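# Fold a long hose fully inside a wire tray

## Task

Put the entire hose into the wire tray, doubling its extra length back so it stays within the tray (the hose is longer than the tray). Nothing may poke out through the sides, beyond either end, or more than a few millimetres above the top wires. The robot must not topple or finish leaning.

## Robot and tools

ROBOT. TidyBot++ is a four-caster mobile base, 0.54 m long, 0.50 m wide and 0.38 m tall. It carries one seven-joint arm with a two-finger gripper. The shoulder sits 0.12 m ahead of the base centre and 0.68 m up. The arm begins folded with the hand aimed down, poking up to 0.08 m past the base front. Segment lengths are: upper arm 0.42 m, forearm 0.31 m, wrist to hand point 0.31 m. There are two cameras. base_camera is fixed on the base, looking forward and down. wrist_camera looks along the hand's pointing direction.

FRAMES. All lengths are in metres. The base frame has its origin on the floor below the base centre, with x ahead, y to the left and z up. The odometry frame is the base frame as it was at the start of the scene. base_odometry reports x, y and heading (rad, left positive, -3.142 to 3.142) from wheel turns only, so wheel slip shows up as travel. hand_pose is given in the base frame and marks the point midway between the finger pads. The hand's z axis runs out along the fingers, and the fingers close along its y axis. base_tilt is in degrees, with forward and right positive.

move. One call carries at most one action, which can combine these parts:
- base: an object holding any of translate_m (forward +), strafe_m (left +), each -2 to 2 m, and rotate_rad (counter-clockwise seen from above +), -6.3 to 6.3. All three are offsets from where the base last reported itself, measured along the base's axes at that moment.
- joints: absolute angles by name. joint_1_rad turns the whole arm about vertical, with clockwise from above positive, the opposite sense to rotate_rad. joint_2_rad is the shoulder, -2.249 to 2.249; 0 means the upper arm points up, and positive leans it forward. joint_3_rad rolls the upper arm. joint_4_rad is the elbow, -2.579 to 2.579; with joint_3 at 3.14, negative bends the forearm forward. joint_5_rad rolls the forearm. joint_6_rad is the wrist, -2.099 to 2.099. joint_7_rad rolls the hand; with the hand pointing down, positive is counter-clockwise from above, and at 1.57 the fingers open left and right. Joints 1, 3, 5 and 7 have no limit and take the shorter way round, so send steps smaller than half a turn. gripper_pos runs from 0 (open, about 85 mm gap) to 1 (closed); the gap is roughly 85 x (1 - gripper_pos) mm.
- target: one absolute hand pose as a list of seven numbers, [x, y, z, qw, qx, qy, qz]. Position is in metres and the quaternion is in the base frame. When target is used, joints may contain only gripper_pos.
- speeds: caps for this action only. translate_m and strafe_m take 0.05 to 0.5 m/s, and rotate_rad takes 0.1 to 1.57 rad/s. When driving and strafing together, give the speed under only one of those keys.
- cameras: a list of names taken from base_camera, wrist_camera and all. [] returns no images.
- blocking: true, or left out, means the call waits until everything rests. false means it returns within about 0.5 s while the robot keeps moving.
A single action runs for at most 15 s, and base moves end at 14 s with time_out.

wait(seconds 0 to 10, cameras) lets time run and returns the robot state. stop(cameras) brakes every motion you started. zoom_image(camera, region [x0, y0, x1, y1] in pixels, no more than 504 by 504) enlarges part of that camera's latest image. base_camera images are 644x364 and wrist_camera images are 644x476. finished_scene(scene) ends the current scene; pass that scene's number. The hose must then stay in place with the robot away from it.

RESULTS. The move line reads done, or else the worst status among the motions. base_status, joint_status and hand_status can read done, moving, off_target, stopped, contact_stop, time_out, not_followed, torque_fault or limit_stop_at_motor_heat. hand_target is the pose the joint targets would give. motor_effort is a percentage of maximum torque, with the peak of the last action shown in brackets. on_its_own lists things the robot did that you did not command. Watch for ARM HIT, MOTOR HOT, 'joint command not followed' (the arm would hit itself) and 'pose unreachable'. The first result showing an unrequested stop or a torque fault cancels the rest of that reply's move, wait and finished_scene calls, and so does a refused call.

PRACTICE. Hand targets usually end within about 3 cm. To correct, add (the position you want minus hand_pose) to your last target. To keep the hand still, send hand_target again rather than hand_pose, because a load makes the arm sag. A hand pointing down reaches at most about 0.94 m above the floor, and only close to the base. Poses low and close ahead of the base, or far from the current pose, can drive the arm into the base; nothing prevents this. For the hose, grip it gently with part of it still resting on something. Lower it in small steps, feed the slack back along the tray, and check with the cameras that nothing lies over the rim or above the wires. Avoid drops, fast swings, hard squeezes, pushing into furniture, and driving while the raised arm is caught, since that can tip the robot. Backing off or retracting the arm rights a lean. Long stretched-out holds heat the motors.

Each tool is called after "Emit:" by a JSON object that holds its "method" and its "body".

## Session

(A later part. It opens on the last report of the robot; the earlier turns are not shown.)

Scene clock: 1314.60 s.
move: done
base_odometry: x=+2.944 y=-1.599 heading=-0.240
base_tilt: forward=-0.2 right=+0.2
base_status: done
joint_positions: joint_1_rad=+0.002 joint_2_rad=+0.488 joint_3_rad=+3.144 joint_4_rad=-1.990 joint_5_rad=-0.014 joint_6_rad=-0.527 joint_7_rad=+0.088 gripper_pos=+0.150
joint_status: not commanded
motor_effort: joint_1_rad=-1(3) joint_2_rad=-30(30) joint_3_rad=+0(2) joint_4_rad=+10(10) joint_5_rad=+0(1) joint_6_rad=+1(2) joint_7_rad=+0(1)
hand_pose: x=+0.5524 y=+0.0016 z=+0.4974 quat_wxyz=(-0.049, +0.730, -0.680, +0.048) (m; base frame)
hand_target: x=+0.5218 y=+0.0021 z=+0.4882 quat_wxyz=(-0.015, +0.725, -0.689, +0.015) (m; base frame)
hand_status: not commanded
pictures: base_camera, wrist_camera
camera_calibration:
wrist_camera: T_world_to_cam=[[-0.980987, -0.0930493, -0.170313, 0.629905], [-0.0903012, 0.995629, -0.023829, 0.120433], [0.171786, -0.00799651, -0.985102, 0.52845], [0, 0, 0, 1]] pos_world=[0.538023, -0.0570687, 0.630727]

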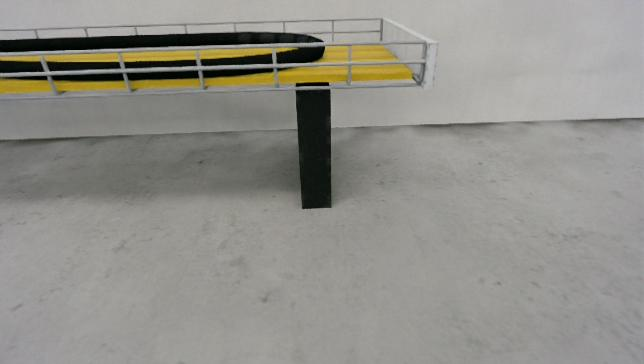

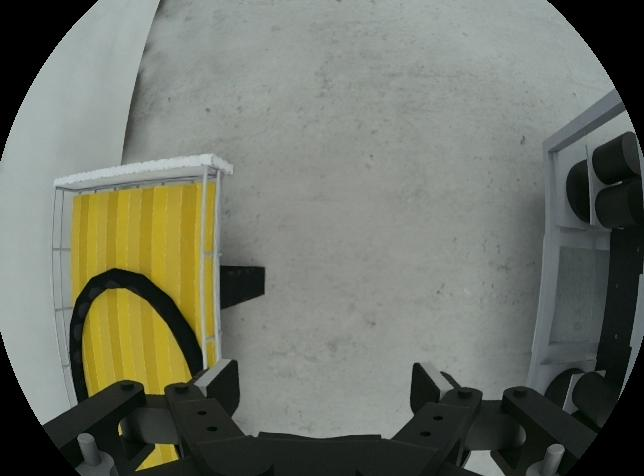

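Emit:
{"method": "zoom_image", "body": {"camera": "wrist_camera", "region": [40, 140, 260, 400]}}

Emit:
{"method": "move", "body": {"base": {"strafe_m": 1.2}}}

Emit:
{"method": "move", "body": {"base": {"strafe_m": 0.6}}}

Emit:
{"method": "zoom_image", "body": {"camera": "base_camera", "region": [100, 0, 600, 120]}}

Scaled by 1.938.

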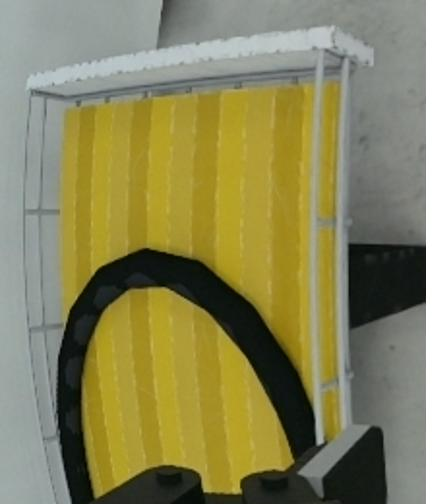

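Scene clock: 1328.27 s.
move: done
base_odometry: x=+3.229 y=-0.434 heading=-0.239
base_tilt: forward=-0.2 right=+0.2
base_status: done
joint_positions: joint_1_rad=+0.000 joint_2_rad=+0.487 joint_3_rad=+3.142 joint_4_rad=-1.990 joint_5_rad=-0.014 joint_6_rad=-0.530 joint_7_rad=+0.088 gripper_pos=+0.150
joint_status: not commanded
motor_effort: joint_1_rad=+0(5) joint_2_rad=-30(32) joint_3_rad=+0(2) joint_4_rad=+10(11) joint_5_rad=+0(1) joint_6_rad=+1(2) joint_7_rad=-1(1)
hand_pose: x=+0.5515 y=+0.0033 z=+0.4977 quat_wxyz=(-0.048, +0.732, -0.678, +0.047) (m; base frame)
hand_target: x=+0.5218 y=+0.0021 z=+0.4882 quat_wxyz=(-0.015, +0.725, -0.689, +0.015) (m; base frame)
hand_status: not commanded
pictures: base_camera, wrist_camera
camera_calibration:
wrist_camera: T_world_to_cam=[[-0.980938, -0.0964324, -0.168703, 0.628405], [-0.0939121, 0.995318, -0.0228738, 0.120184], [0.170119, -0.0065945, -0.985401, 0.529934], [0, 0, 0, 1]] pos_world=[0.537561, -0.0555281, 0.630961]

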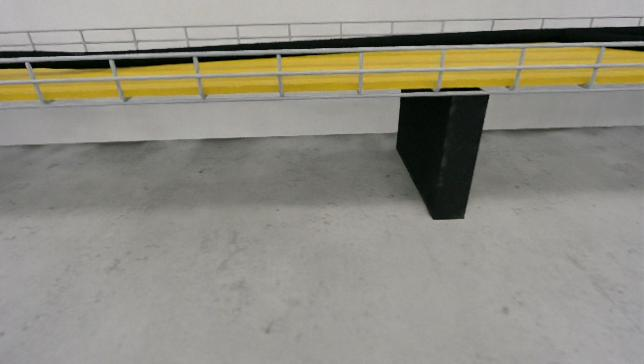

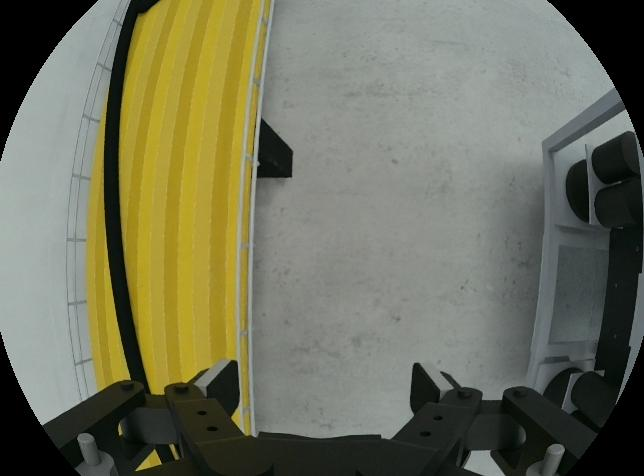

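Scene clock: 1330.80 s.
move: done
base_odometry: x=+3.371 y=+0.150 heading=-0.239
base_tilt: forward=-0.2 right=+0.1
base_status: done
joint_positions: joint_1_rad=+0.000 joint_2_rad=+0.487 joint_3_rad=+3.142 joint_4_rad=-1.990 joint_5_rad=-0.014 joint_6_rad=-0.530 joint_7_rad=+0.088 gripper_pos=+0.150
joint_status: not commanded
motor_effort: joint_1_rad=-1(3) joint_2_rad=-29(31) joint_3_rad=+0(2) joint_4_rad=+10(11) joint_5_rad=+0(1) joint_6_rad=+1(2) joint_7_rad=-1(1)
hand_pose: x=+0.5515 y=+0.0034 z=+0.4977 quat_wxyz=(-0.048, +0.732, -0.678, +0.047) (m; base frame)
hand_target: x=+0.5218 y=+0.0021 z=+0.4882 quat_wxyz=(-0.015, +0.725, -0.689, +0.015) (m; base frame)
hand_status: not commanded
pictures: base_camera, wrist_camera
camera_calibration:
wrist_camera: T_world_to_cam=[[-0.980931, -0.0965019, -0.168707, 0.628406], [-0.0939897, 0.995311, -0.0228327, 0.120165], [0.170119, -0.00654059, -0.985402, 0.529935], [0, 0, 0, 1]] pos_world=[0.537564, -0.0554934, 0.630959]

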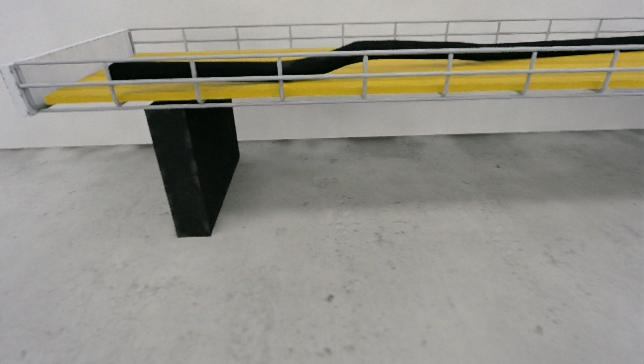

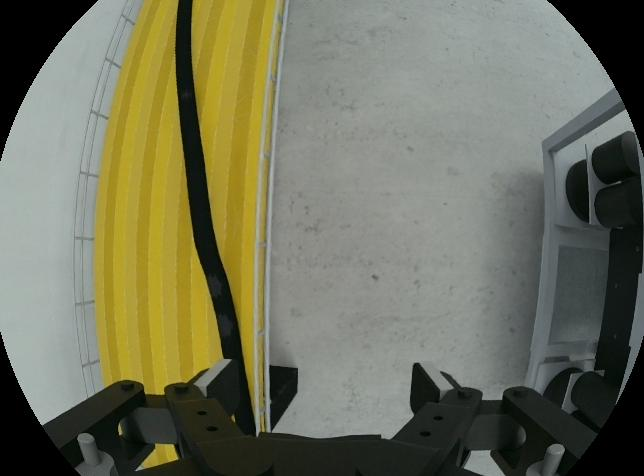

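Scaled by 1.008.

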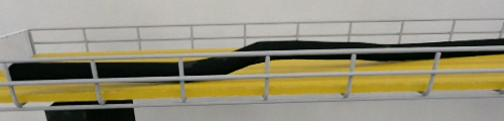

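Emit:
{"method": "move", "body": {"base": {"translate_m": 0.15}}}

Emit:
{"method": "zoom_image", "body": {"camera": "base_camera", "region": [200, 0, 520, 160]}}

Scene clock: 1346.73 s.
move: done
base_odometry: x=+3.517 y=+0.114 heading=-0.238
base_tilt: forward=-0.2 right=+0.2
base_status: done
joint_positions: joint_1_rad=+0.000 joint_2_rad=+0.487 joint_3_rad=+3.142 joint_4_rad=-1.991 joint_5_rad=-0.014 joint_6_rad=-0.530 joint_7_rad=+0.088 gripper_pos=+0.150
joint_status: not commanded
motor_effort: joint_1_rad=+0(2) joint_2_rad=-29(31) joint_3_rad=+0(1) joint_4_rad=+10(11) joint_5_rad=+0(1) joint_6_rad=+1(2) joint_7_rad=-1(1)
hand_pose: x=+0.5509 y=+0.0034 z=+0.4974 quat_wxyz=(-0.048, +0.732, -0.678, +0.046) (m; base frame)
hand_target: x=+0.5218 y=+0.0021 z=+0.4882 quat_wxyz=(-0.015, +0.725, -0.689, +0.015) (m; base frame)
hand_status: not commanded
pictures: base_camera, wrist_camera
camera_calibration:
wrist_camera: T_world_to_cam=[[-0.981155, -0.0965045, -0.167396, 0.62729], [-0.0940237, 0.995311, -0.0227016, 0.120059], [0.168802, -0.00653467, -0.985628, 0.530593], [0, 0, 0, 1]] pos_world=[0.537192, -0.0554923, 0.630699]

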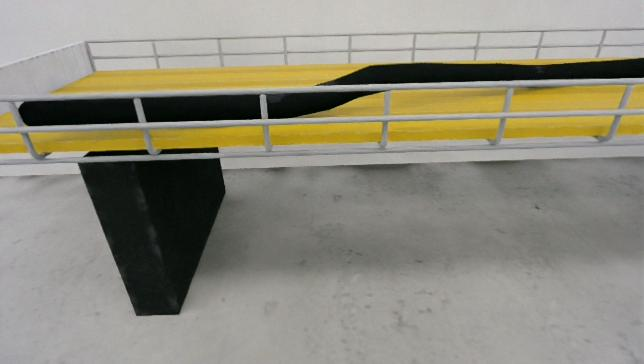

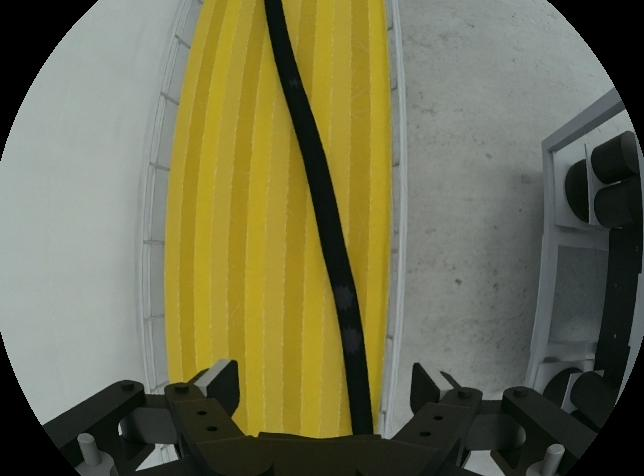

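Scaled by 1.575.

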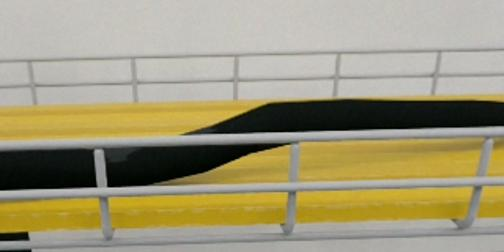

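Emit:
{"method": "move", "body": {"base": {"strafe_m": -0.07}, "joints": {"joint_2_rad": 0.958, "joint_4_rad": -1.634, "joint_6_rad": -0.46, "joint_7_rad": 0.3}}}

Scene clock: 1382.13 s.
move: done
base_odometry: x=+3.500 y=+0.046 heading=-0.238
base_tilt: forward=-0.2 right=+0.2
base_status: done
joint_positions: joint_1_rad=+0.005 joint_2_rad=+0.936 joint_3_rad=+3.143 joint_4_rad=-1.655 joint_5_rad=-0.014 joint_6_rad=-0.530 joint_7_rad=+0.246 gripper_pos=+0.150
joint_status: all done
motor_effort: joint_1_rad=-1(4) joint_2_rad=-40(43) joint_3_rad=+0(2) joint_4_rad=+8(11) joint_5_rad=-1(1) joint_6_rad=+0(2) joint_7_rad=-1(1)
hand_pose: x=+0.6288 y=+0.0005 z=+0.3522 quat_wxyz=(-0.009, +0.783, -0.622, +0.006) (m; base frame)
hand_target: x=+0.6552 y=+0.0023 z=+0.3457 quat_wxyz=(-0.027, +0.804, -0.593, +0.036) (m; base frame)
hand_status: not commanded
pictures: base_camera, wrist_camera
camera_calibration:
wrist_camera: T_world_to_cam=[[-0.967472, -0.246607, -0.0564109, 0.631468], [-0.246099, 0.969115, -0.0158787, 0.220196], [0.0585844, -0.00147953, -0.998281, 0.448035], [0, 0, 0, 1]] pos_world=[0.63887, -0.0570084, 0.486383]

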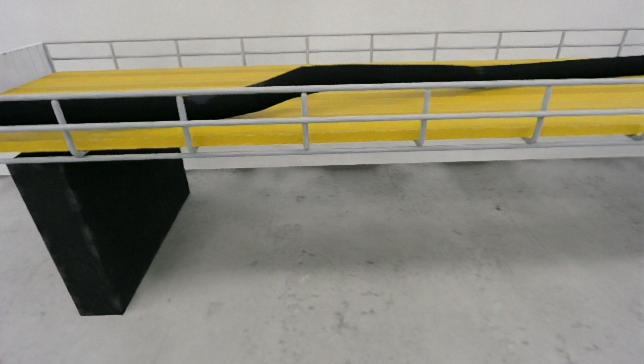

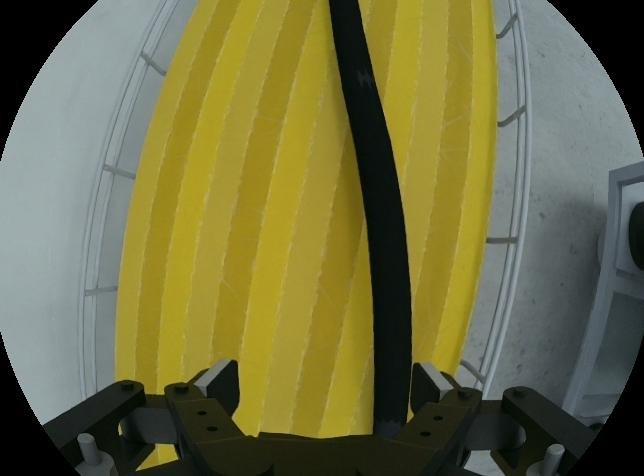

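Emit:
{"method": "move", "body": {"base": {"translate_m": -0.035}, "joints": {"joint_2_rad": 1.165, "joint_4_rad": -1.59, "joint_6_rad": -0.30}}}

Scene clock: 1389.03 s.
move: done
base_odometry: x=+3.466 y=+0.054 heading=-0.238
base_tilt: forward=-0.2 right=+0.2
base_status: done
joint_positions: joint_1_rad=+0.005 joint_2_rad=+1.147 joint_3_rad=+3.143 joint_4_rad=-1.608 joint_5_rad=-0.014 joint_6_rad=-0.380 joint_7_rad=+0.248 gripper_pos=+0.150
joint_status: all done
motor_effort: joint_1_rad=-1(2) joint_2_rad=-42(46) joint_3_rad=+0(1) joint_4_rad=+6(8) joint_5_rad=+0(1) joint_6_rad=+0(1) joint_7_rad=-1(1)
hand_pose: x=+0.6233 y=+0.0001 z=+0.2526 quat_wxyz=(-0.004, +0.783, -0.621, +0.001) (m; base frame)
hand_target: x=+0.6510 y=+0.0023 z=+0.2466 quat_wxyz=(-0.026, +0.804, -0.593, +0.034) (m; base frame)
hand_status: not commanded
pictures: base_camera, wrist_camera
camera_calibration:
wrist_camera: T_world_to_cam=[[-0.967758, -0.248253, -0.04261, 0.617191], [-0.247858, 0.968689, -0.0144043, 0.218328], [0.0448517, -0.00337867, -0.998988, 0.357659], [0, 0, 0, 1]] pos_world=[0.635364, -0.0570645, 0.386741]

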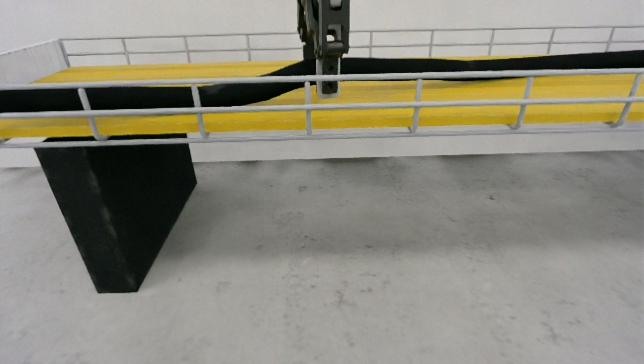

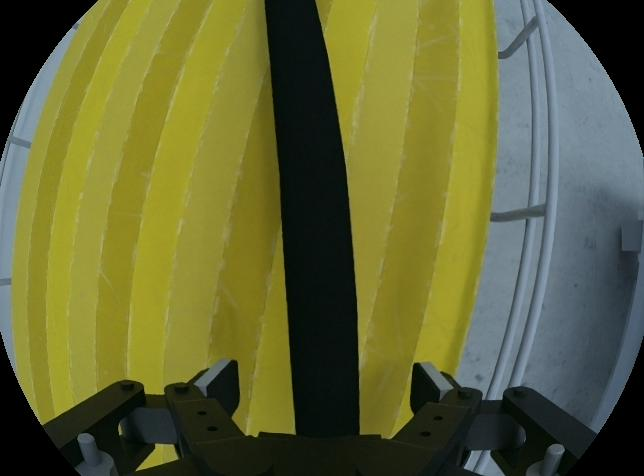

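Emit:
{"method": "move", "body": {"joints": {"gripper_pos": 1}, "cameras": ["base_camera"]}}

Emit:
{"method": "move", "body": {"joints": {"joint_2_rad": 1.225, "joint_4_rad": -1.55, "joint_6_rad": -0.30}, "base": {"translate_m": 0.04}, "cameras": ["base_camera"]}}

Emit:
{"method": "move", "body": {"joints": {"gripper_pos": 0.4}}}

Scene clock: 1395.20 s.
move: off_target
base_odometry: x=+3.466 y=+0.054 heading=-0.238
base_tilt: forward=-0.1 right=+0.2
base_status: not commanded
joint_positions: joint_1_rad=+0.005 joint_2_rad=+1.147 joint_3_rad=+3.143 joint_4_rad=-1.608 joint_5_rad=-0.014 joint_6_rad=-0.379 joint_7_rad=+0.248 gripper_pos=+0.752
joint_status: gripper_pos off_target (ended at +0.752, target +1.000)
motor_effort: joint_1_rad=-1(1) joint_2_rad=-42(42) joint_3_rad=-1(1) joint_4_rad=+5(6) joint_5_rad=+0(1) joint_6_rad=+0(1) joint_7_rad=-1(1)
hand_pose: x=+0.6236 y=+0.0001 z=+0.2526 quat_wxyz=(-0.004, +0.784, -0.621, +0.002) (m; base frame)
hand_target: x=+0.6510 y=+0.0023 z=+0.2466 quat_wxyz=(-0.026, +0.804, -0.593, +0.034) (m; base frame)
hand_status: not commanded
pictures: base_camera

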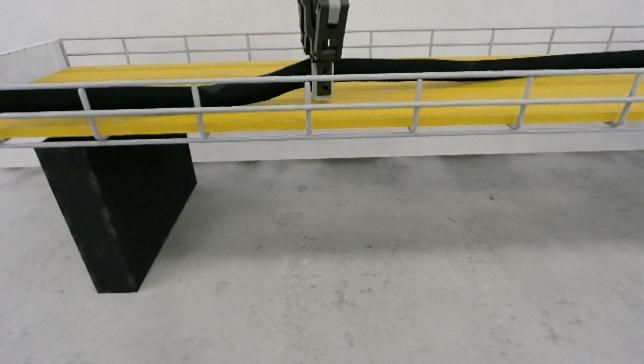

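Scene clock: 1396.10 s.
move: off_target
base_odometry: x=+3.505 y=+0.045 heading=-0.238
base_tilt: forward=-0.2 right=+0.1
base_status: done
joint_positions: joint_1_rad=+0.000 joint_2_rad=+1.161 joint_3_rad=+3.136 joint_4_rad=-1.595 joint_5_rad=-0.014 joint_6_rad=-0.392 joint_7_rad=+0.250 gripper_pos=+0.752
joint_status: joint_2_rad off_target (ended at +1.161, target +1.225); joint_4_rad off_target (ended at -1.595, target -1.550); the others done
motor_effort: joint_1_rad=+1(2) joint_2_rad=-34(42) joint_3_rad=+2(3) joint_4_rad=+12(19) joint_5_rad=+0(1) joint_6_rad=+9(18) joint_7_rad=-1(2)
hand_pose: x=+0.6210 y=+0.0062 z=+0.2468 quat_wxyz=(-0.002, +0.786, -0.618, -0.006) (m; base frame)
hand_target: x=+0.6482 y=+0.0023 z=+0.2204 quat_wxyz=(-0.020, +0.805, -0.593, +0.026) (m; base frame)
hand_status: not commanded
pictures: base_camera

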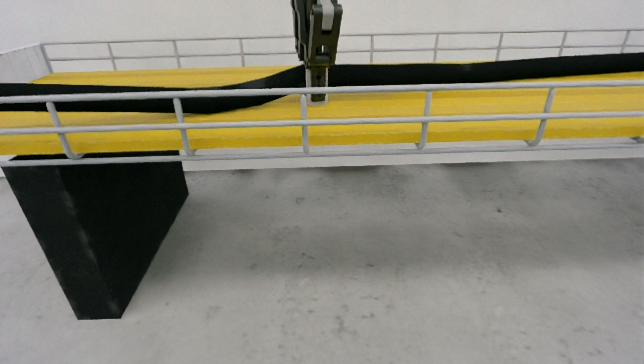

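Scene clock: 1396.97 s.
move: done
base_odometry: x=+3.505 y=+0.045 heading=-0.238
base_tilt: forward=-0.1 right=+0.1
base_status: not commanded
joint_positions: joint_1_rad=-0.001 joint_2_rad=+1.173 joint_3_rad=+3.134 joint_4_rad=-1.572 joint_5_rad=-0.014 joint_6_rad=-0.376 joint_7_rad=+0.250 gripper_pos=+0.400
joint_status: all done
motor_effort: joint_1_rad=+2(2) joint_2_rad=-37(38) joint_3_rad=+3(4) joint_4_rad=+8(13) joint_5_rad=+0(1) joint_6_rad=+4(10) joint_7_rad=+0(1)
hand_pose: x=+0.6349 y=+0.0077 z=+0.2439 quat_wxyz=(-0.011, +0.787, -0.617, +0.005) (m; base frame)
hand_target: x=+0.6482 y=+0.0023 z=+0.2204 quat_wxyz=(-0.020, +0.805, -0.593, +0.026) (m; base frame)
hand_status: not commanded
pictures: base_camera, wrist_camera
camera_calibration:
wrist_camera: T_world_to_cam=[[-0.964307, -0.2583, -0.058244, 0.631639], [-0.258109, 0.966054, -0.0109116, 0.219417], [0.0590854, 0.00451115, -0.998243, 0.339249], [0, 0, 0, 1]] pos_world=[0.645683, -0.0503474, 0.377836]

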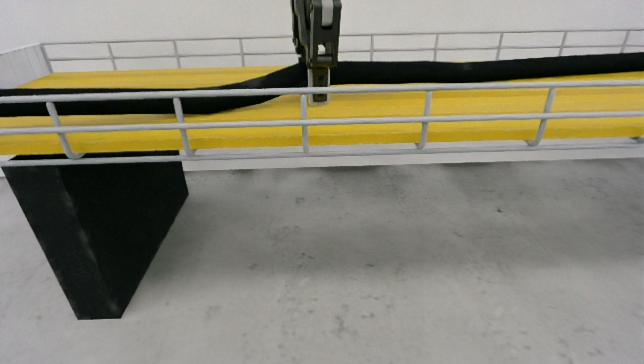

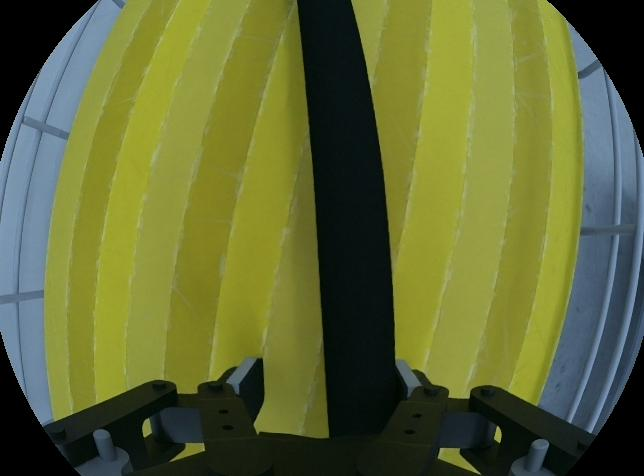

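Emit:
{"method": "move", "body": {"joints": {"gripper_pos": 0.15}, "cameras": []}}

Emit:
{"method": "move", "body": {"joints": {"joint_2_rad": 0.6, "joint_4_rad": -1.85, "joint_6_rad": -0.70}}}

Emit:
{"method": "zoom_image", "body": {"camera": "base_camera", "region": [200, 0, 520, 160]}}

Scene clock: 1422.27 s.
move: done
base_odometry: x=+3.505 y=+0.045 heading=-0.238
base_tilt: forward=-0.1 right=+0.1
base_status: not commanded
joint_positions: joint_1_rad=-0.001 joint_2_rad=+1.184 joint_3_rad=+3.134 joint_4_rad=-1.560 joint_5_rad=-0.014 joint_6_rad=-0.361 joint_7_rad=+0.250 gripper_pos=+0.150
joint_status: all done
motor_effort: joint_1_rad=-1(2) joint_2_rad=-40(41) joint_3_rad=-1(3) joint_4_rad=+5(6) joint_5_rad=-1(1) joint_6_rad=+0(3) joint_7_rad=+0(1)
hand_pose: x=+0.6417 y=+0.0077 z=+0.2398 quat_wxyz=(-0.016, +0.787, -0.617, +0.011) (m; base frame)
hand_target: x=+0.6482 y=+0.0023 z=+0.2204 quat_wxyz=(-0.020, +0.805, -0.593, +0.026) (m; base frame)
hand_status: not commanded
pictures: none
No camera images: "cameras" was empty.

Scene clock: 1424.13 s.
move: done
base_odometry: x=+3.505 y=+0.045 heading=-0.238
base_tilt: forward=-0.1 right=+0.2
base_status: not commanded
joint_positions: joint_1_rad=-0.001 joint_2_rad=+0.592 joint_3_rad=+3.134 joint_4_rad=-1.831 joint_5_rad=-0.014 joint_6_rad=-0.617 joint_7_rad=+0.250 gripper_pos=+0.150
joint_status: all done
motor_effort: joint_1_rad=+0(1) joint_2_rad=-33(47) joint_3_rad=+0(1) joint_4_rad=+10(11) joint_5_rad=+0(1) joint_6_rad=+1(2) joint_7_rad=+0(1)
hand_pose: x=+0.5921 y=+0.0079 z=+0.4847 quat_wxyz=(-0.036, +0.787, -0.614, +0.036) (m; base frame)
hand_target: x=+0.5544 y=+0.0021 z=+0.4757 quat_wxyz=(+0.002, +0.805, -0.593, -0.004) (m; base frame)
hand_status: not commanded
pictures: base_camera, wrist_camera
camera_calibration:
wrist_camera: T_world_to_cam=[[-0.955369, -0.262615, -0.135288, 0.636455], [-0.26085, 0.964884, -0.0309352, 0.222125], [0.138662, 0.00573537, -0.990323, 0.531166], [0, 0, 0, 1]] pos_world=[0.592339, -0.0502284, 0.619002]

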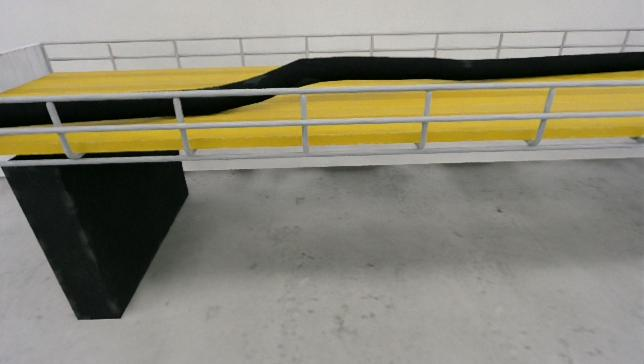

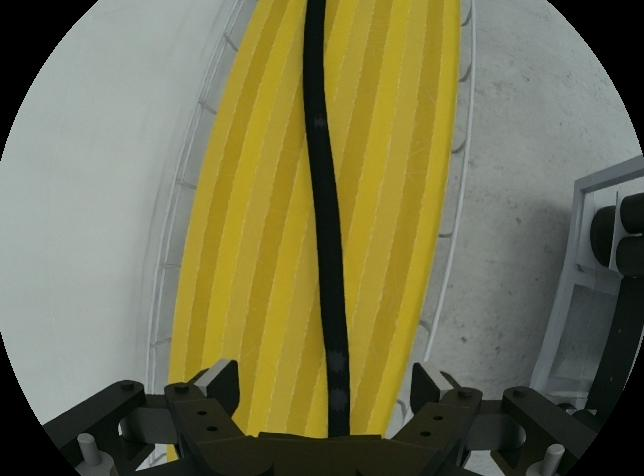

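Scaled by 1.575.

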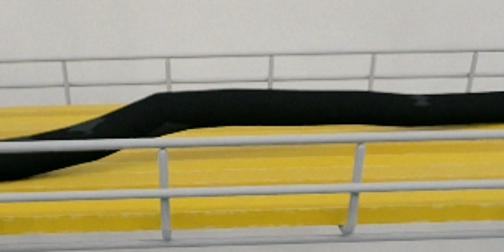

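Emit:
{"method": "move", "body": {"joints": {"joint_2_rad": 1.155, "joint_4_rad": -1.60, "joint_6_rad": -0.30}}}

Emit:
{"method": "move", "body": {"joints": {"gripper_pos": 1}, "cameras": ["base_camera"]}}

Emit:
{"method": "move", "body": {"base": {"translate_m": 0.09}, "speeds": {"translate_m": 0.1}}}

Scene clock: 1458.47 s.
move: done
base_odometry: x=+3.505 y=+0.045 heading=-0.238
base_tilt: forward=-0.2 right=+0.2
base_status: not commanded
joint_positions: joint_1_rad=-0.001 joint_2_rad=+1.132 joint_3_rad=+3.134 joint_4_rad=-1.620 joint_5_rad=-0.014 joint_6_rad=-0.383 joint_7_rad=+0.250 gripper_pos=+0.150
joint_status: all done
motor_effort: joint_1_rad=+0(1) joint_2_rad=-41(44) joint_3_rad=-1(1) joint_4_rad=+5(12) joint_5_rad=+0(1) joint_6_rad=+0(2) joint_7_rad=-1(1)
hand_pose: x=+0.6214 y=+0.0077 z=+0.2587 quat_wxyz=(-0.007, +0.787, -0.617, -0.001) (m; base frame)
hand_target: x=+0.6493 y=+0.0023 z=+0.2505 quat_wxyz=(-0.026, +0.804, -0.593, +0.034) (m; base frame)
hand_status: not commanded
pictures: base_camera, wrist_camera
camera_calibration:
wrist_camera: T_world_to_cam=[[-0.964932, -0.258685, -0.0445925, 0.61628], [-0.258619, 0.965951, -0.00733936, 0.215507], [0.0449727, 0.00445049, -0.998978, 0.363738], [0, 0, 0, 1]] pos_world=[0.634044, -0.0503656, 0.39243]

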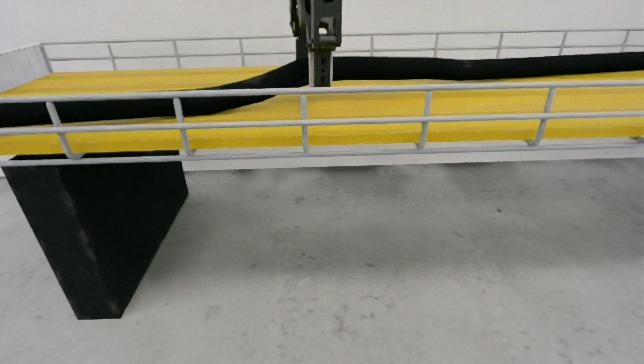

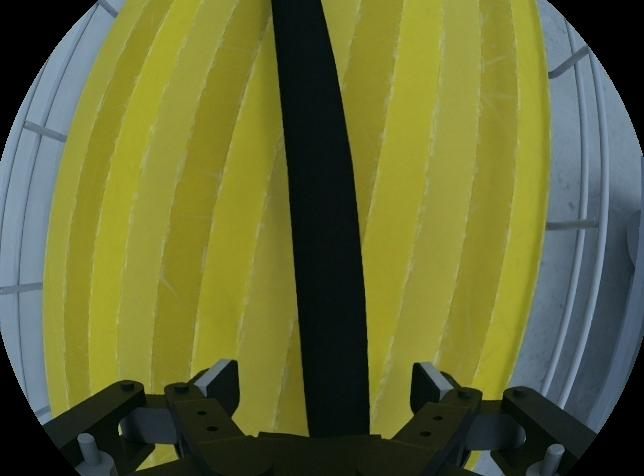

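Scene clock: 1459.50 s.
move: off_target
base_odometry: x=+3.505 y=+0.045 heading=-0.238
base_tilt: forward=-0.2 right=+0.1
base_status: not commanded
joint_positions: joint_1_rad=-0.001 joint_2_rad=+1.132 joint_3_rad=+3.134 joint_4_rad=-1.620 joint_5_rad=-0.014 joint_6_rad=-0.381 joint_7_rad=+0.251 gripper_pos=+0.754
joint_status: gripper_pos off_target (ended at +0.754, target +1.000)
motor_effort: joint_1_rad=+0(1) joint_2_rad=-42(42) joint_3_rad=+0(1) joint_4_rad=+6(6) joint_5_rad=-1(1) joint_6_rad=+1(1) joint_7_rad=+0(1)
hand_pose: x=+0.6220 y=+0.0077 z=+0.2587 quat_wxyz=(-0.007, +0.787, -0.617, +0.000) (m; base frame)
hand_target: x=+0.6493 y=+0.0023 z=+0.2505 quat_wxyz=(-0.026, +0.804, -0.593, +0.034) (m; base frame)
hand_status: not commanded
pictures: base_camera

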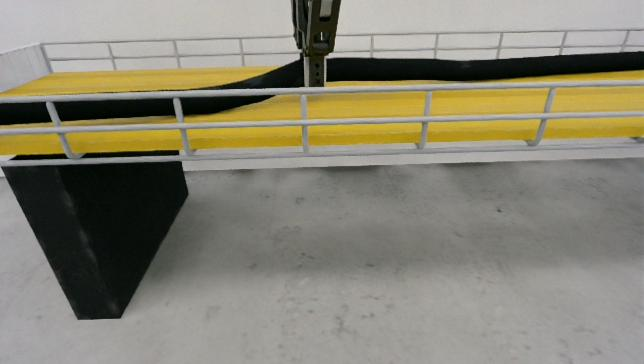

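Scene clock: 1460.93 s.
move: done
base_odometry: x=+3.593 y=+0.023 heading=-0.239
base_tilt: forward=-0.1 right=+0.2
base_status: done
joint_positions: joint_1_rad=-0.005 joint_2_rad=+1.133 joint_3_rad=+3.132 joint_4_rad=-1.619 joint_5_rad=-0.014 joint_6_rad=-0.381 joint_7_rad=+0.251 gripper_pos=+0.754
joint_status: not commanded
motor_effort: joint_1_rad=+2(3) joint_2_rad=-43(44) joint_3_rad=+2(3) joint_4_rad=+7(8) joint_5_rad=+0(1) joint_6_rad=+1(2) joint_7_rad=+0(1)
hand_pose: x=+0.6220 y=+0.0115 z=+0.2581 quat_wxyz=(-0.008, +0.789, -0.615, -0.001) (m; base frame)
hand_target: x=+0.6493 y=+0.0023 z=+0.2505 quat_wxyz=(-0.026, +0.804, -0.593, +0.034) (m; base frame)
hand_status: not commanded
pictures: base_camera, wrist_camera
camera_calibration:
wrist_camera: T_world_to_cam=[[-0.963332, -0.264227, -0.0466505, 0.617405], [-0.264275, 0.964433, -0.00523476, 0.214995], [0.0463745, 0.00728578, -0.998898, 0.362218], [0, 0, 0, 1]] pos_world=[0.634786, -0.046852, 0.391746]

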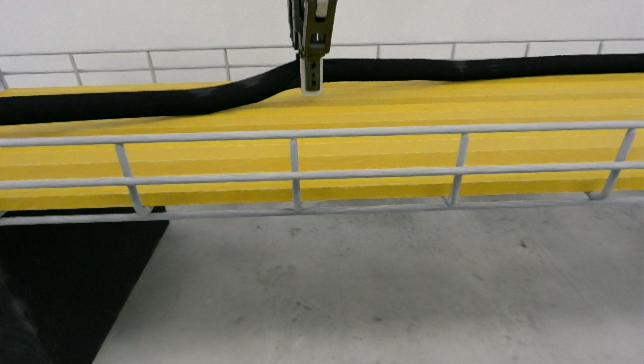

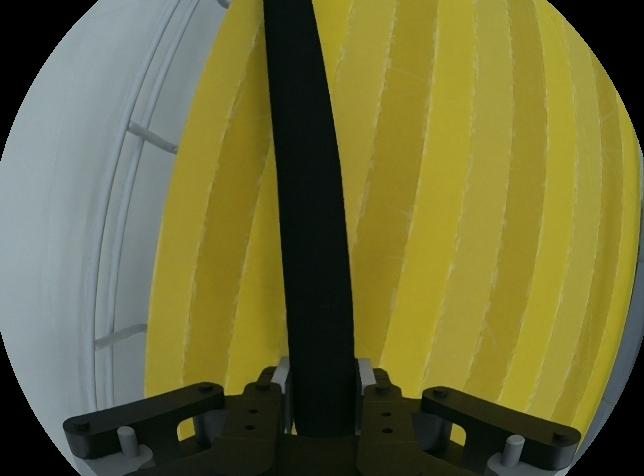

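Emit:
{"method": "move", "body": {"base": {"translate_m": 0.09}, "speeds": {"translate_m": 0.1}, "joints": {"joint_7_rad": 0.6}}}

Scene clock: 1496.53 s.
move: done
base_odometry: x=+3.680 y=+0.002 heading=-0.239
base_tilt: forward=-0.2 right=+0.2
base_status: done
joint_positions: joint_1_rad=-0.009 joint_2_rad=+1.147 joint_3_rad=+3.122 joint_4_rad=-1.653 joint_5_rad=-0.014 joint_6_rad=-0.381 joint_7_rad=+0.549 gripper_pos=+0.754
joint_status: all done
motor_effort: joint_1_rad=+2(4) joint_2_rad=-44(47) joint_3_rad=+3(6) joint_4_rad=+14(18) joint_5_rad=+3(4) joint_6_rad=+9(14) joint_7_rad=+1(2)
hand_pose: x=+0.5951 y=+0.0186 z=+0.2478 quat_wxyz=(+0.000, +0.873, -0.487, -0.023) (m; base frame)
hand_target: x=+0.6493 y=+0.0023 z=+0.2505 quat_wxyz=(-0.021, +0.884, -0.466, +0.038) (m; base frame)
hand_status: not commanded
pictures: base_camera, wrist_camera
camera_calibration:
wrist_camera: T_world_to_cam=[[-0.839916, -0.542555, -0.0132282, 0.516352], [-0.542714, 0.839589, 0.0234681, 0.361863], [-0.00162649, 0.0268904, -0.999637, 0.381479], [0, 0, 0, 1]] pos_world=[0.630701, -0.0339249, 0.379679]

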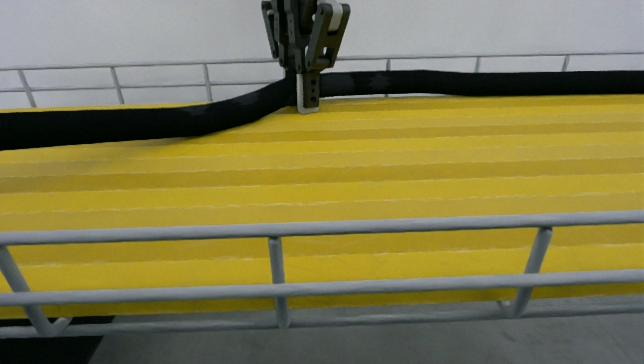

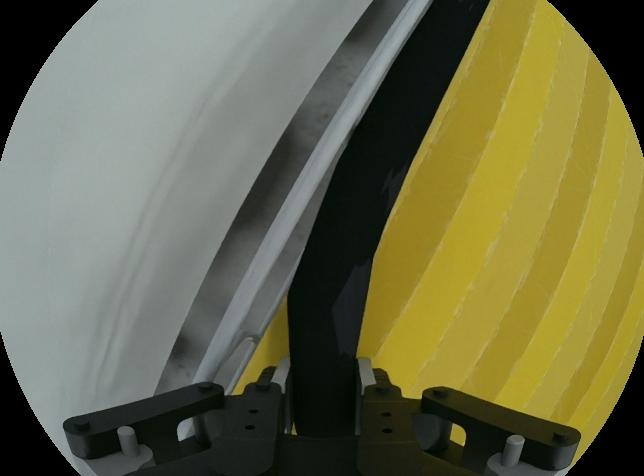

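Emit:
{"method": "move", "body": {"joints": {"gripper_pos": 0.5}}}

Emit:
{"method": "move", "body": {"joints": {"joint_2_rad": 0.7, "joint_4_rad": -1.8, "joint_6_rad": -0.64}}}

Emit:
{"method": "zoom_image", "body": {"camera": "base_camera", "region": [100, 0, 600, 160]}}

Scene clock: 1501.73 s.
move: done
base_odometry: x=+3.680 y=+0.002 heading=-0.239
base_tilt: forward=-0.2 right=+0.2
base_status: not commanded
joint_positions: joint_1_rad=-0.009 joint_2_rad=+1.143 joint_3_rad=+3.128 joint_4_rad=-1.651 joint_5_rad=-0.014 joint_6_rad=-0.378 joint_7_rad=+0.561 gripper_pos=+0.500
joint_status: all done
motor_effort: joint_1_rad=+1(2) joint_2_rad=-45(51) joint_3_rad=+1(3) joint_4_rad=+14(19) joint_5_rad=+0(3) joint_6_rad=+8(11) joint_7_rad=-1(2)
hand_pose: x=+0.5992 y=+0.0153 z=+0.2499 quat_wxyz=(+0.000, +0.875, -0.483, -0.018) (m; base frame)
hand_target: x=+0.6493 y=+0.0023 z=+0.2505 quat_wxyz=(-0.021, +0.884, -0.466, +0.038) (m; base frame)
hand_status: not commanded
pictures: base_camera, wrist_camera
camera_calibration:
wrist_camera: T_world_to_cam=[[-0.834939, -0.550019, -0.0188547, 0.516575], [-0.550286, 0.834853, 0.0143538, 0.373688], [0.00784604, 0.0223601, -0.999719, 0.378125], [0, 0, 0, 1]] pos_world=[0.633978, -0.0363033, 0.382395]

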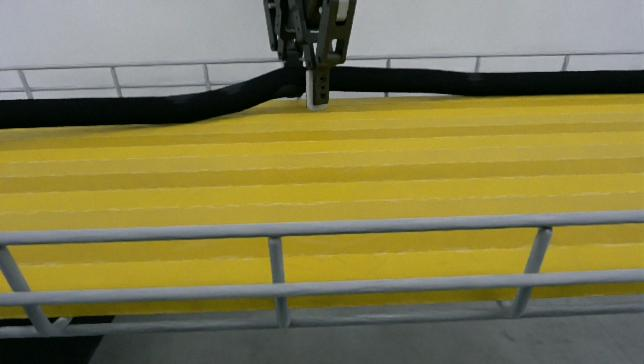

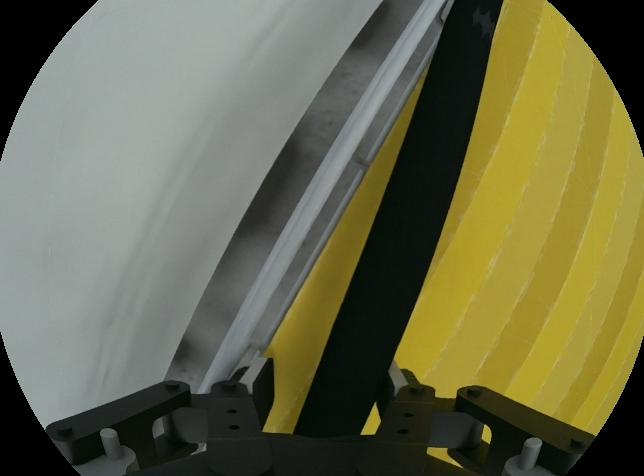

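Scene clock: 1503.37 s.
move: done
base_odometry: x=+3.680 y=+0.002 heading=-0.239
base_tilt: forward=-0.1 right=+0.2
base_status: not commanded
joint_positions: joint_1_rad=-0.009 joint_2_rad=+0.689 joint_3_rad=+3.129 joint_4_rad=-1.786 joint_5_rad=-0.014 joint_6_rad=-0.559 joint_7_rad=+0.561 gripper_pos=+0.500
joint_status: all done
motor_effort: joint_1_rad=+0(1) joint_2_rad=-36(53) joint_3_rad=+0(1) joint_4_rad=+10(15) joint_5_rad=+0(1) joint_6_rad=+1(9) joint_7_rad=-1(1)
hand_pose: x=+0.6139 y=+0.0145 z=+0.4499 quat_wxyz=(-0.033, +0.875, -0.481, +0.043) (m; base frame)
hand_target: x=+0.5787 y=+0.0022 z=+0.4405 quat_wxyz=(-0.001, +0.885, -0.466, +0.000) (m; base frame)
hand_status: not commanded
pictures: base_camera, wrist_camera
camera_calibration:
wrist_camera: T_world_to_cam=[[-0.822483, -0.55302, -0.133005, 0.575913], [-0.550026, 0.832866, -0.0616911, 0.41367], [0.144892, 0.0224164, -0.989194, 0.489104], [0, 0, 0, 1]] pos_world=[0.630341, -0.0370042, 0.585938]

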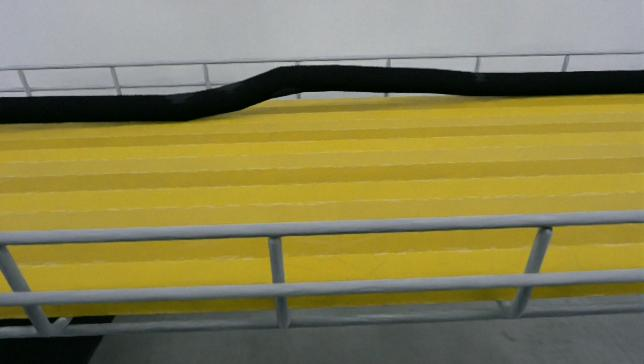

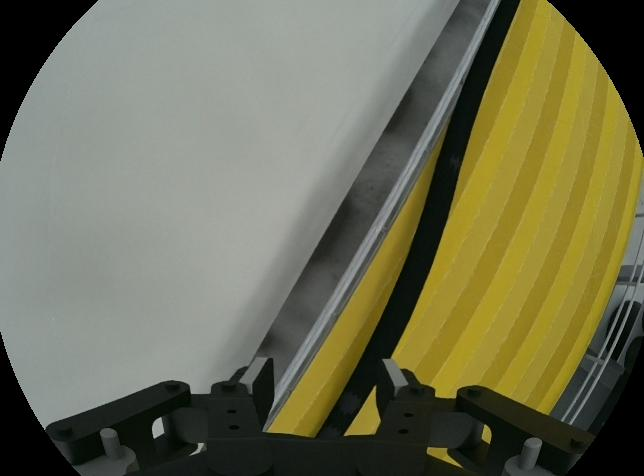

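Scaled by 1.008.

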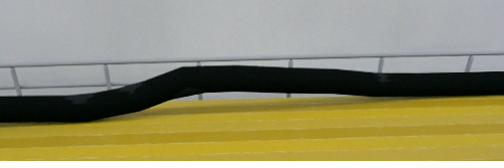

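Emit:
{"method": "move", "body": {"base": {"strafe_m": 0.33, "translate_m": -0.05}, "joints": {"joint_7_rad": 0.1}}}

Scene clock: 1515.63 s.
move: done
base_odometry: x=+3.710 y=+0.334 heading=-0.240
base_tilt: forward=-0.1 right=+0.1
base_status: done
joint_positions: joint_1_rad=-0.007 joint_2_rad=+0.689 joint_3_rad=+3.134 joint_4_rad=-1.786 joint_5_rad=-0.014 joint_6_rad=-0.561 joint_7_rad=+0.142 gripper_pos=+0.500
joint_status: all done
motor_effort: joint_1_rad=+0(3) joint_2_rad=-36(37) joint_3_rad=+0(2) joint_4_rad=+10(10) joint_5_rad=+0(1) joint_6_rad=+1(1) joint_7_rad=-1(1)
hand_pose: x=+0.6132 y=+0.0112 z=+0.4499 quat_wxyz=(-0.040, +0.754, -0.654, +0.035) (m; base frame)
hand_target: x=+0.5787 y=+0.0022 z=+0.4405 quat_wxyz=(-0.001, +0.742, -0.670, +0.000) (m; base frame)
hand_status: not commanded
pictures: base_camera, wrist_camera
camera_calibration:
wrist_camera: T_world_to_cam=[[-0.976863, -0.161789, -0.139866, 0.666911], [-0.160554, 0.986821, -0.0201489, 0.156821], [0.141283, 0.00277334, -0.989965, 0.491982], [0, 0, 0, 1]] pos_world=[0.60715, -0.0482198, 0.583483]

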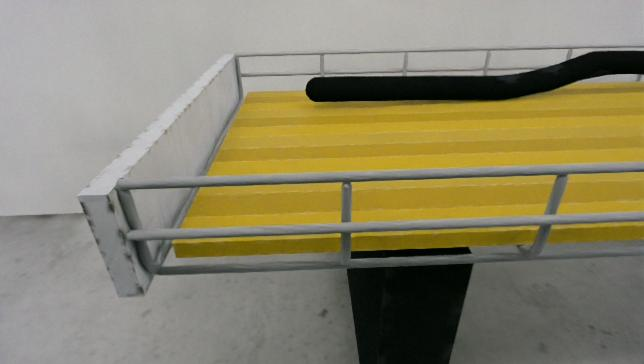

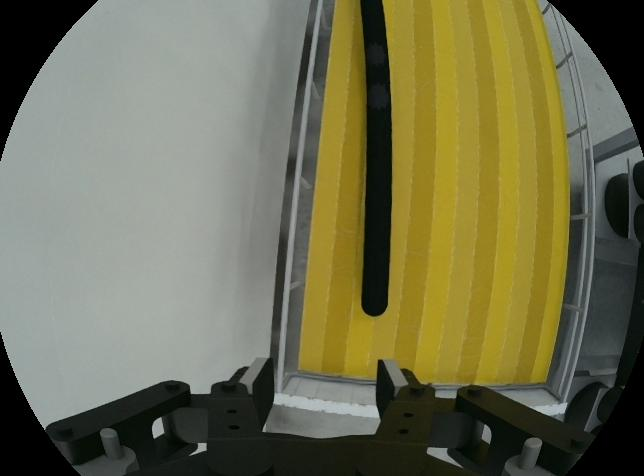

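Emit:
{"method": "move", "body": {"base": {"strafe_m": -0.1, "translate_m": -0.02}, "joints": {"joint_7_rad": -0.03, "gripper_pos": 0.2}, "cameras": []}}

Emit:
{"method": "move", "body": {"joints": {"joint_2_rad": 1.185, "joint_4_rad": -1.58, "joint_6_rad": -0.30}}}

Scene clock: 1532.43 s.
move: done
base_odometry: x=+3.666 y=+0.242 heading=-0.240
base_tilt: forward=-0.2 right=+0.2
base_status: done
joint_positions: joint_1_rad=+0.003 joint_2_rad=+0.688 joint_3_rad=+3.139 joint_4_rad=-1.787 joint_5_rad=-0.014 joint_6_rad=-0.564 joint_7_rad=+0.000 gripper_pos=+0.200
joint_status: all done
motor_effort: joint_1_rad=-1(4) joint_2_rad=-36(38) joint_3_rad=-1(2) joint_4_rad=+10(10) joint_5_rad=+0(1) joint_6_rad=+1(1) joint_7_rad=-1(1)
hand_pose: x=+0.6126 y=+0.0037 z=+0.4504 quat_wxyz=(-0.040, +0.702, -0.711, +0.033) (m; base frame)
hand_target: x=+0.5787 y=+0.0022 z=+0.4405 quat_wxyz=(-0.001, +0.697, -0.717, +0.000) (m; base frame)
hand_status: not commanded
pictures: none
No camera images: "cameras" was empty.

Scene clock: 1534.13 s.
move: done
base_odometry: x=+3.666 y=+0.242 heading=-0.240
base_tilt: forward=-0.1 right=+0.2
base_status: not commanded
joint_positions: joint_1_rad=+0.003 joint_2_rad=+1.162 joint_3_rad=+3.139 joint_4_rad=-1.600 joint_5_rad=-0.014 joint_6_rad=-0.382 joint_7_rad=+0.000 gripper_pos=+0.200
joint_status: all done
motor_effort: joint_1_rad=+0(1) joint_2_rad=-42(45) joint_3_rad=+0(1) joint_4_rad=+5(10) joint_5_rad=+0(1) joint_6_rad=+0(1) joint_7_rad=-1(2)
hand_pose: x=+0.6207 y=+0.0032 z=+0.2457 quat_wxyz=(-0.002, +0.702, -0.712, -0.004) (m; base frame)
hand_target: x=+0.6482 y=+0.0023 z=+0.2374 quat_wxyz=(-0.028, +0.696, -0.717, +0.026) (m; base frame)
hand_status: not commanded
pictures: base_camera, wrist_camera
camera_calibration:
wrist_camera: T_world_to_cam=[[-0.999459, -0.0062069, -0.03231, 0.63153], [-0.00591936, 0.999942, -0.0089873, 0.063057], [0.0323639, -0.00879118, -0.999437, 0.358836], [0, 0, 0, 1]] pos_world=[0.619948, -0.0559789, 0.379605]

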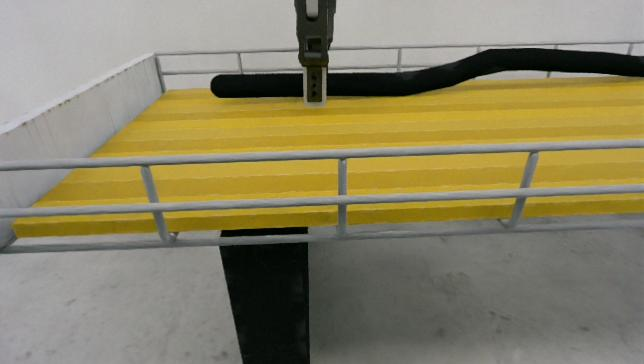

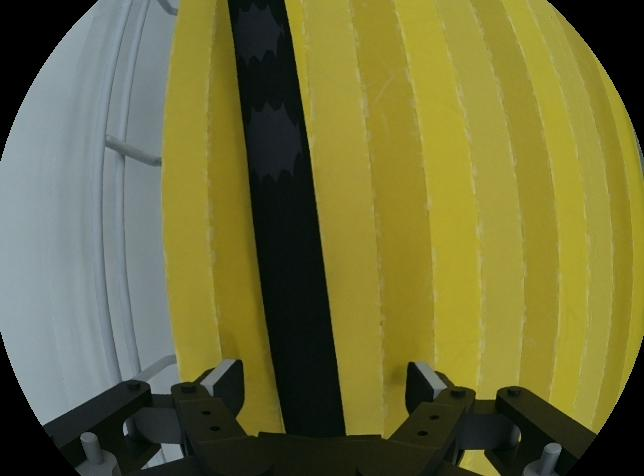

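Emit:
{"method": "move", "body": {"joints": {"gripper_pos": 1}, "cameras": []}}

Emit:
{"method": "move", "body": {"joints": {"joint_2_rad": 1.39, "joint_4_rad": -1.11, "joint_6_rad": -1.30}}}

Scene clock: 1547.20 s.
move: off_target
base_odometry: x=+3.666 y=+0.242 heading=-0.240
base_tilt: forward=-0.1 right=+0.2
base_status: not commanded
joint_positions: joint_1_rad=+0.003 joint_2_rad=+1.159 joint_3_rad=+3.139 joint_4_rad=-1.599 joint_5_rad=-0.014 joint_6_rad=-0.378 joint_7_rad=+0.000 gripper_pos=+0.754
joint_status: gripper_pos off_target (ended at +0.754, target +1.000)
motor_effort: joint_1_rad=-1(1) joint_2_rad=-40(43) joint_3_rad=+0(1) joint_4_rad=+6(7) joint_5_rad=+0(1) joint_6_rad=+2(2) joint_7_rad=+0(2)
hand_pose: x=+0.6240 y=+0.0031 z=+0.2475 quat_wxyz=(-0.005, +0.702, -0.712, -0.001) (m; base frame)
hand_target: x=+0.6482 y=+0.0023 z=+0.2374 quat_wxyz=(-0.028, +0.696, -0.717, +0.026) (m; base frame)
hand_status: not commanded
pictures: none
No camera images: "cameras" was empty.

Scene clock: 1549.33 s.
move: done
base_odometry: x=+3.666 y=+0.242 heading=-0.240
base_tilt: forward=-0.2 right=+0.2
base_status: not commanded
joint_positions: joint_1_rad=+0.004 joint_2_rad=+1.356 joint_3_rad=+3.145 joint_4_rad=-1.125 joint_5_rad=-0.014 joint_6_rad=-1.211 joint_7_rad=+0.000 gripper_pos=+0.754
joint_status: all done
motor_effort: joint_1_rad=-3(4) joint_2_rad=-45(46) joint_3_rad=-4(4) joint_4_rad=+5(10) joint_5_rad=-3(4) joint_6_rad=-6(6) joint_7_rad=-1(1)
hand_pose: x=+0.5603 y=+0.0023 z=+0.2578 quat_wxyz=(+0.188, +0.676, -0.685, -0.196) (m; base frame)
hand_target: x=+0.5306 y=+0.0021 z=+0.2594 quat_wxyz=(+0.232, +0.659, -0.679, -0.226) (m; base frame)
hand_status: not commanded
pictures: base_camera, wrist_camera
camera_calibration:
wrist_camera: T_world_to_cam=[[-0.870073, -0.010787, 0.492804, 0.363639], [-0.0108854, 0.999937, 0.00266898, 0.0634881], [-0.492802, -0.00304215, -0.870136, 0.633695], [0, 0, 0, 1]] pos_world=[0.62937, -0.0576337, 0.372029]

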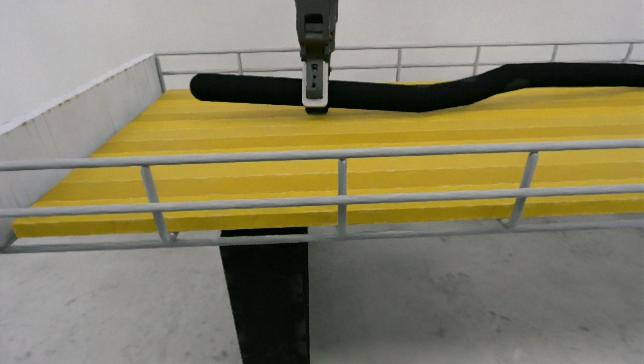

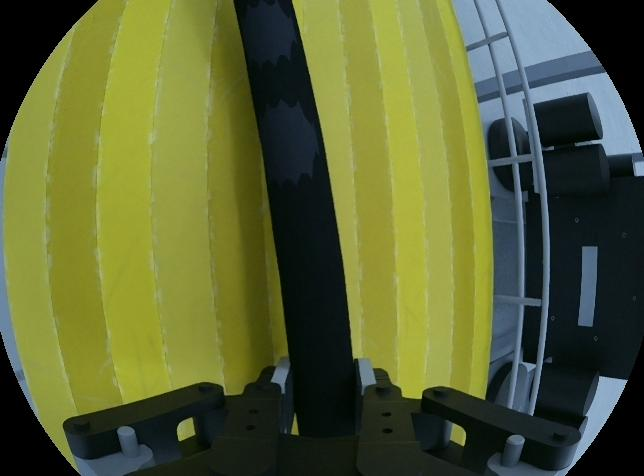

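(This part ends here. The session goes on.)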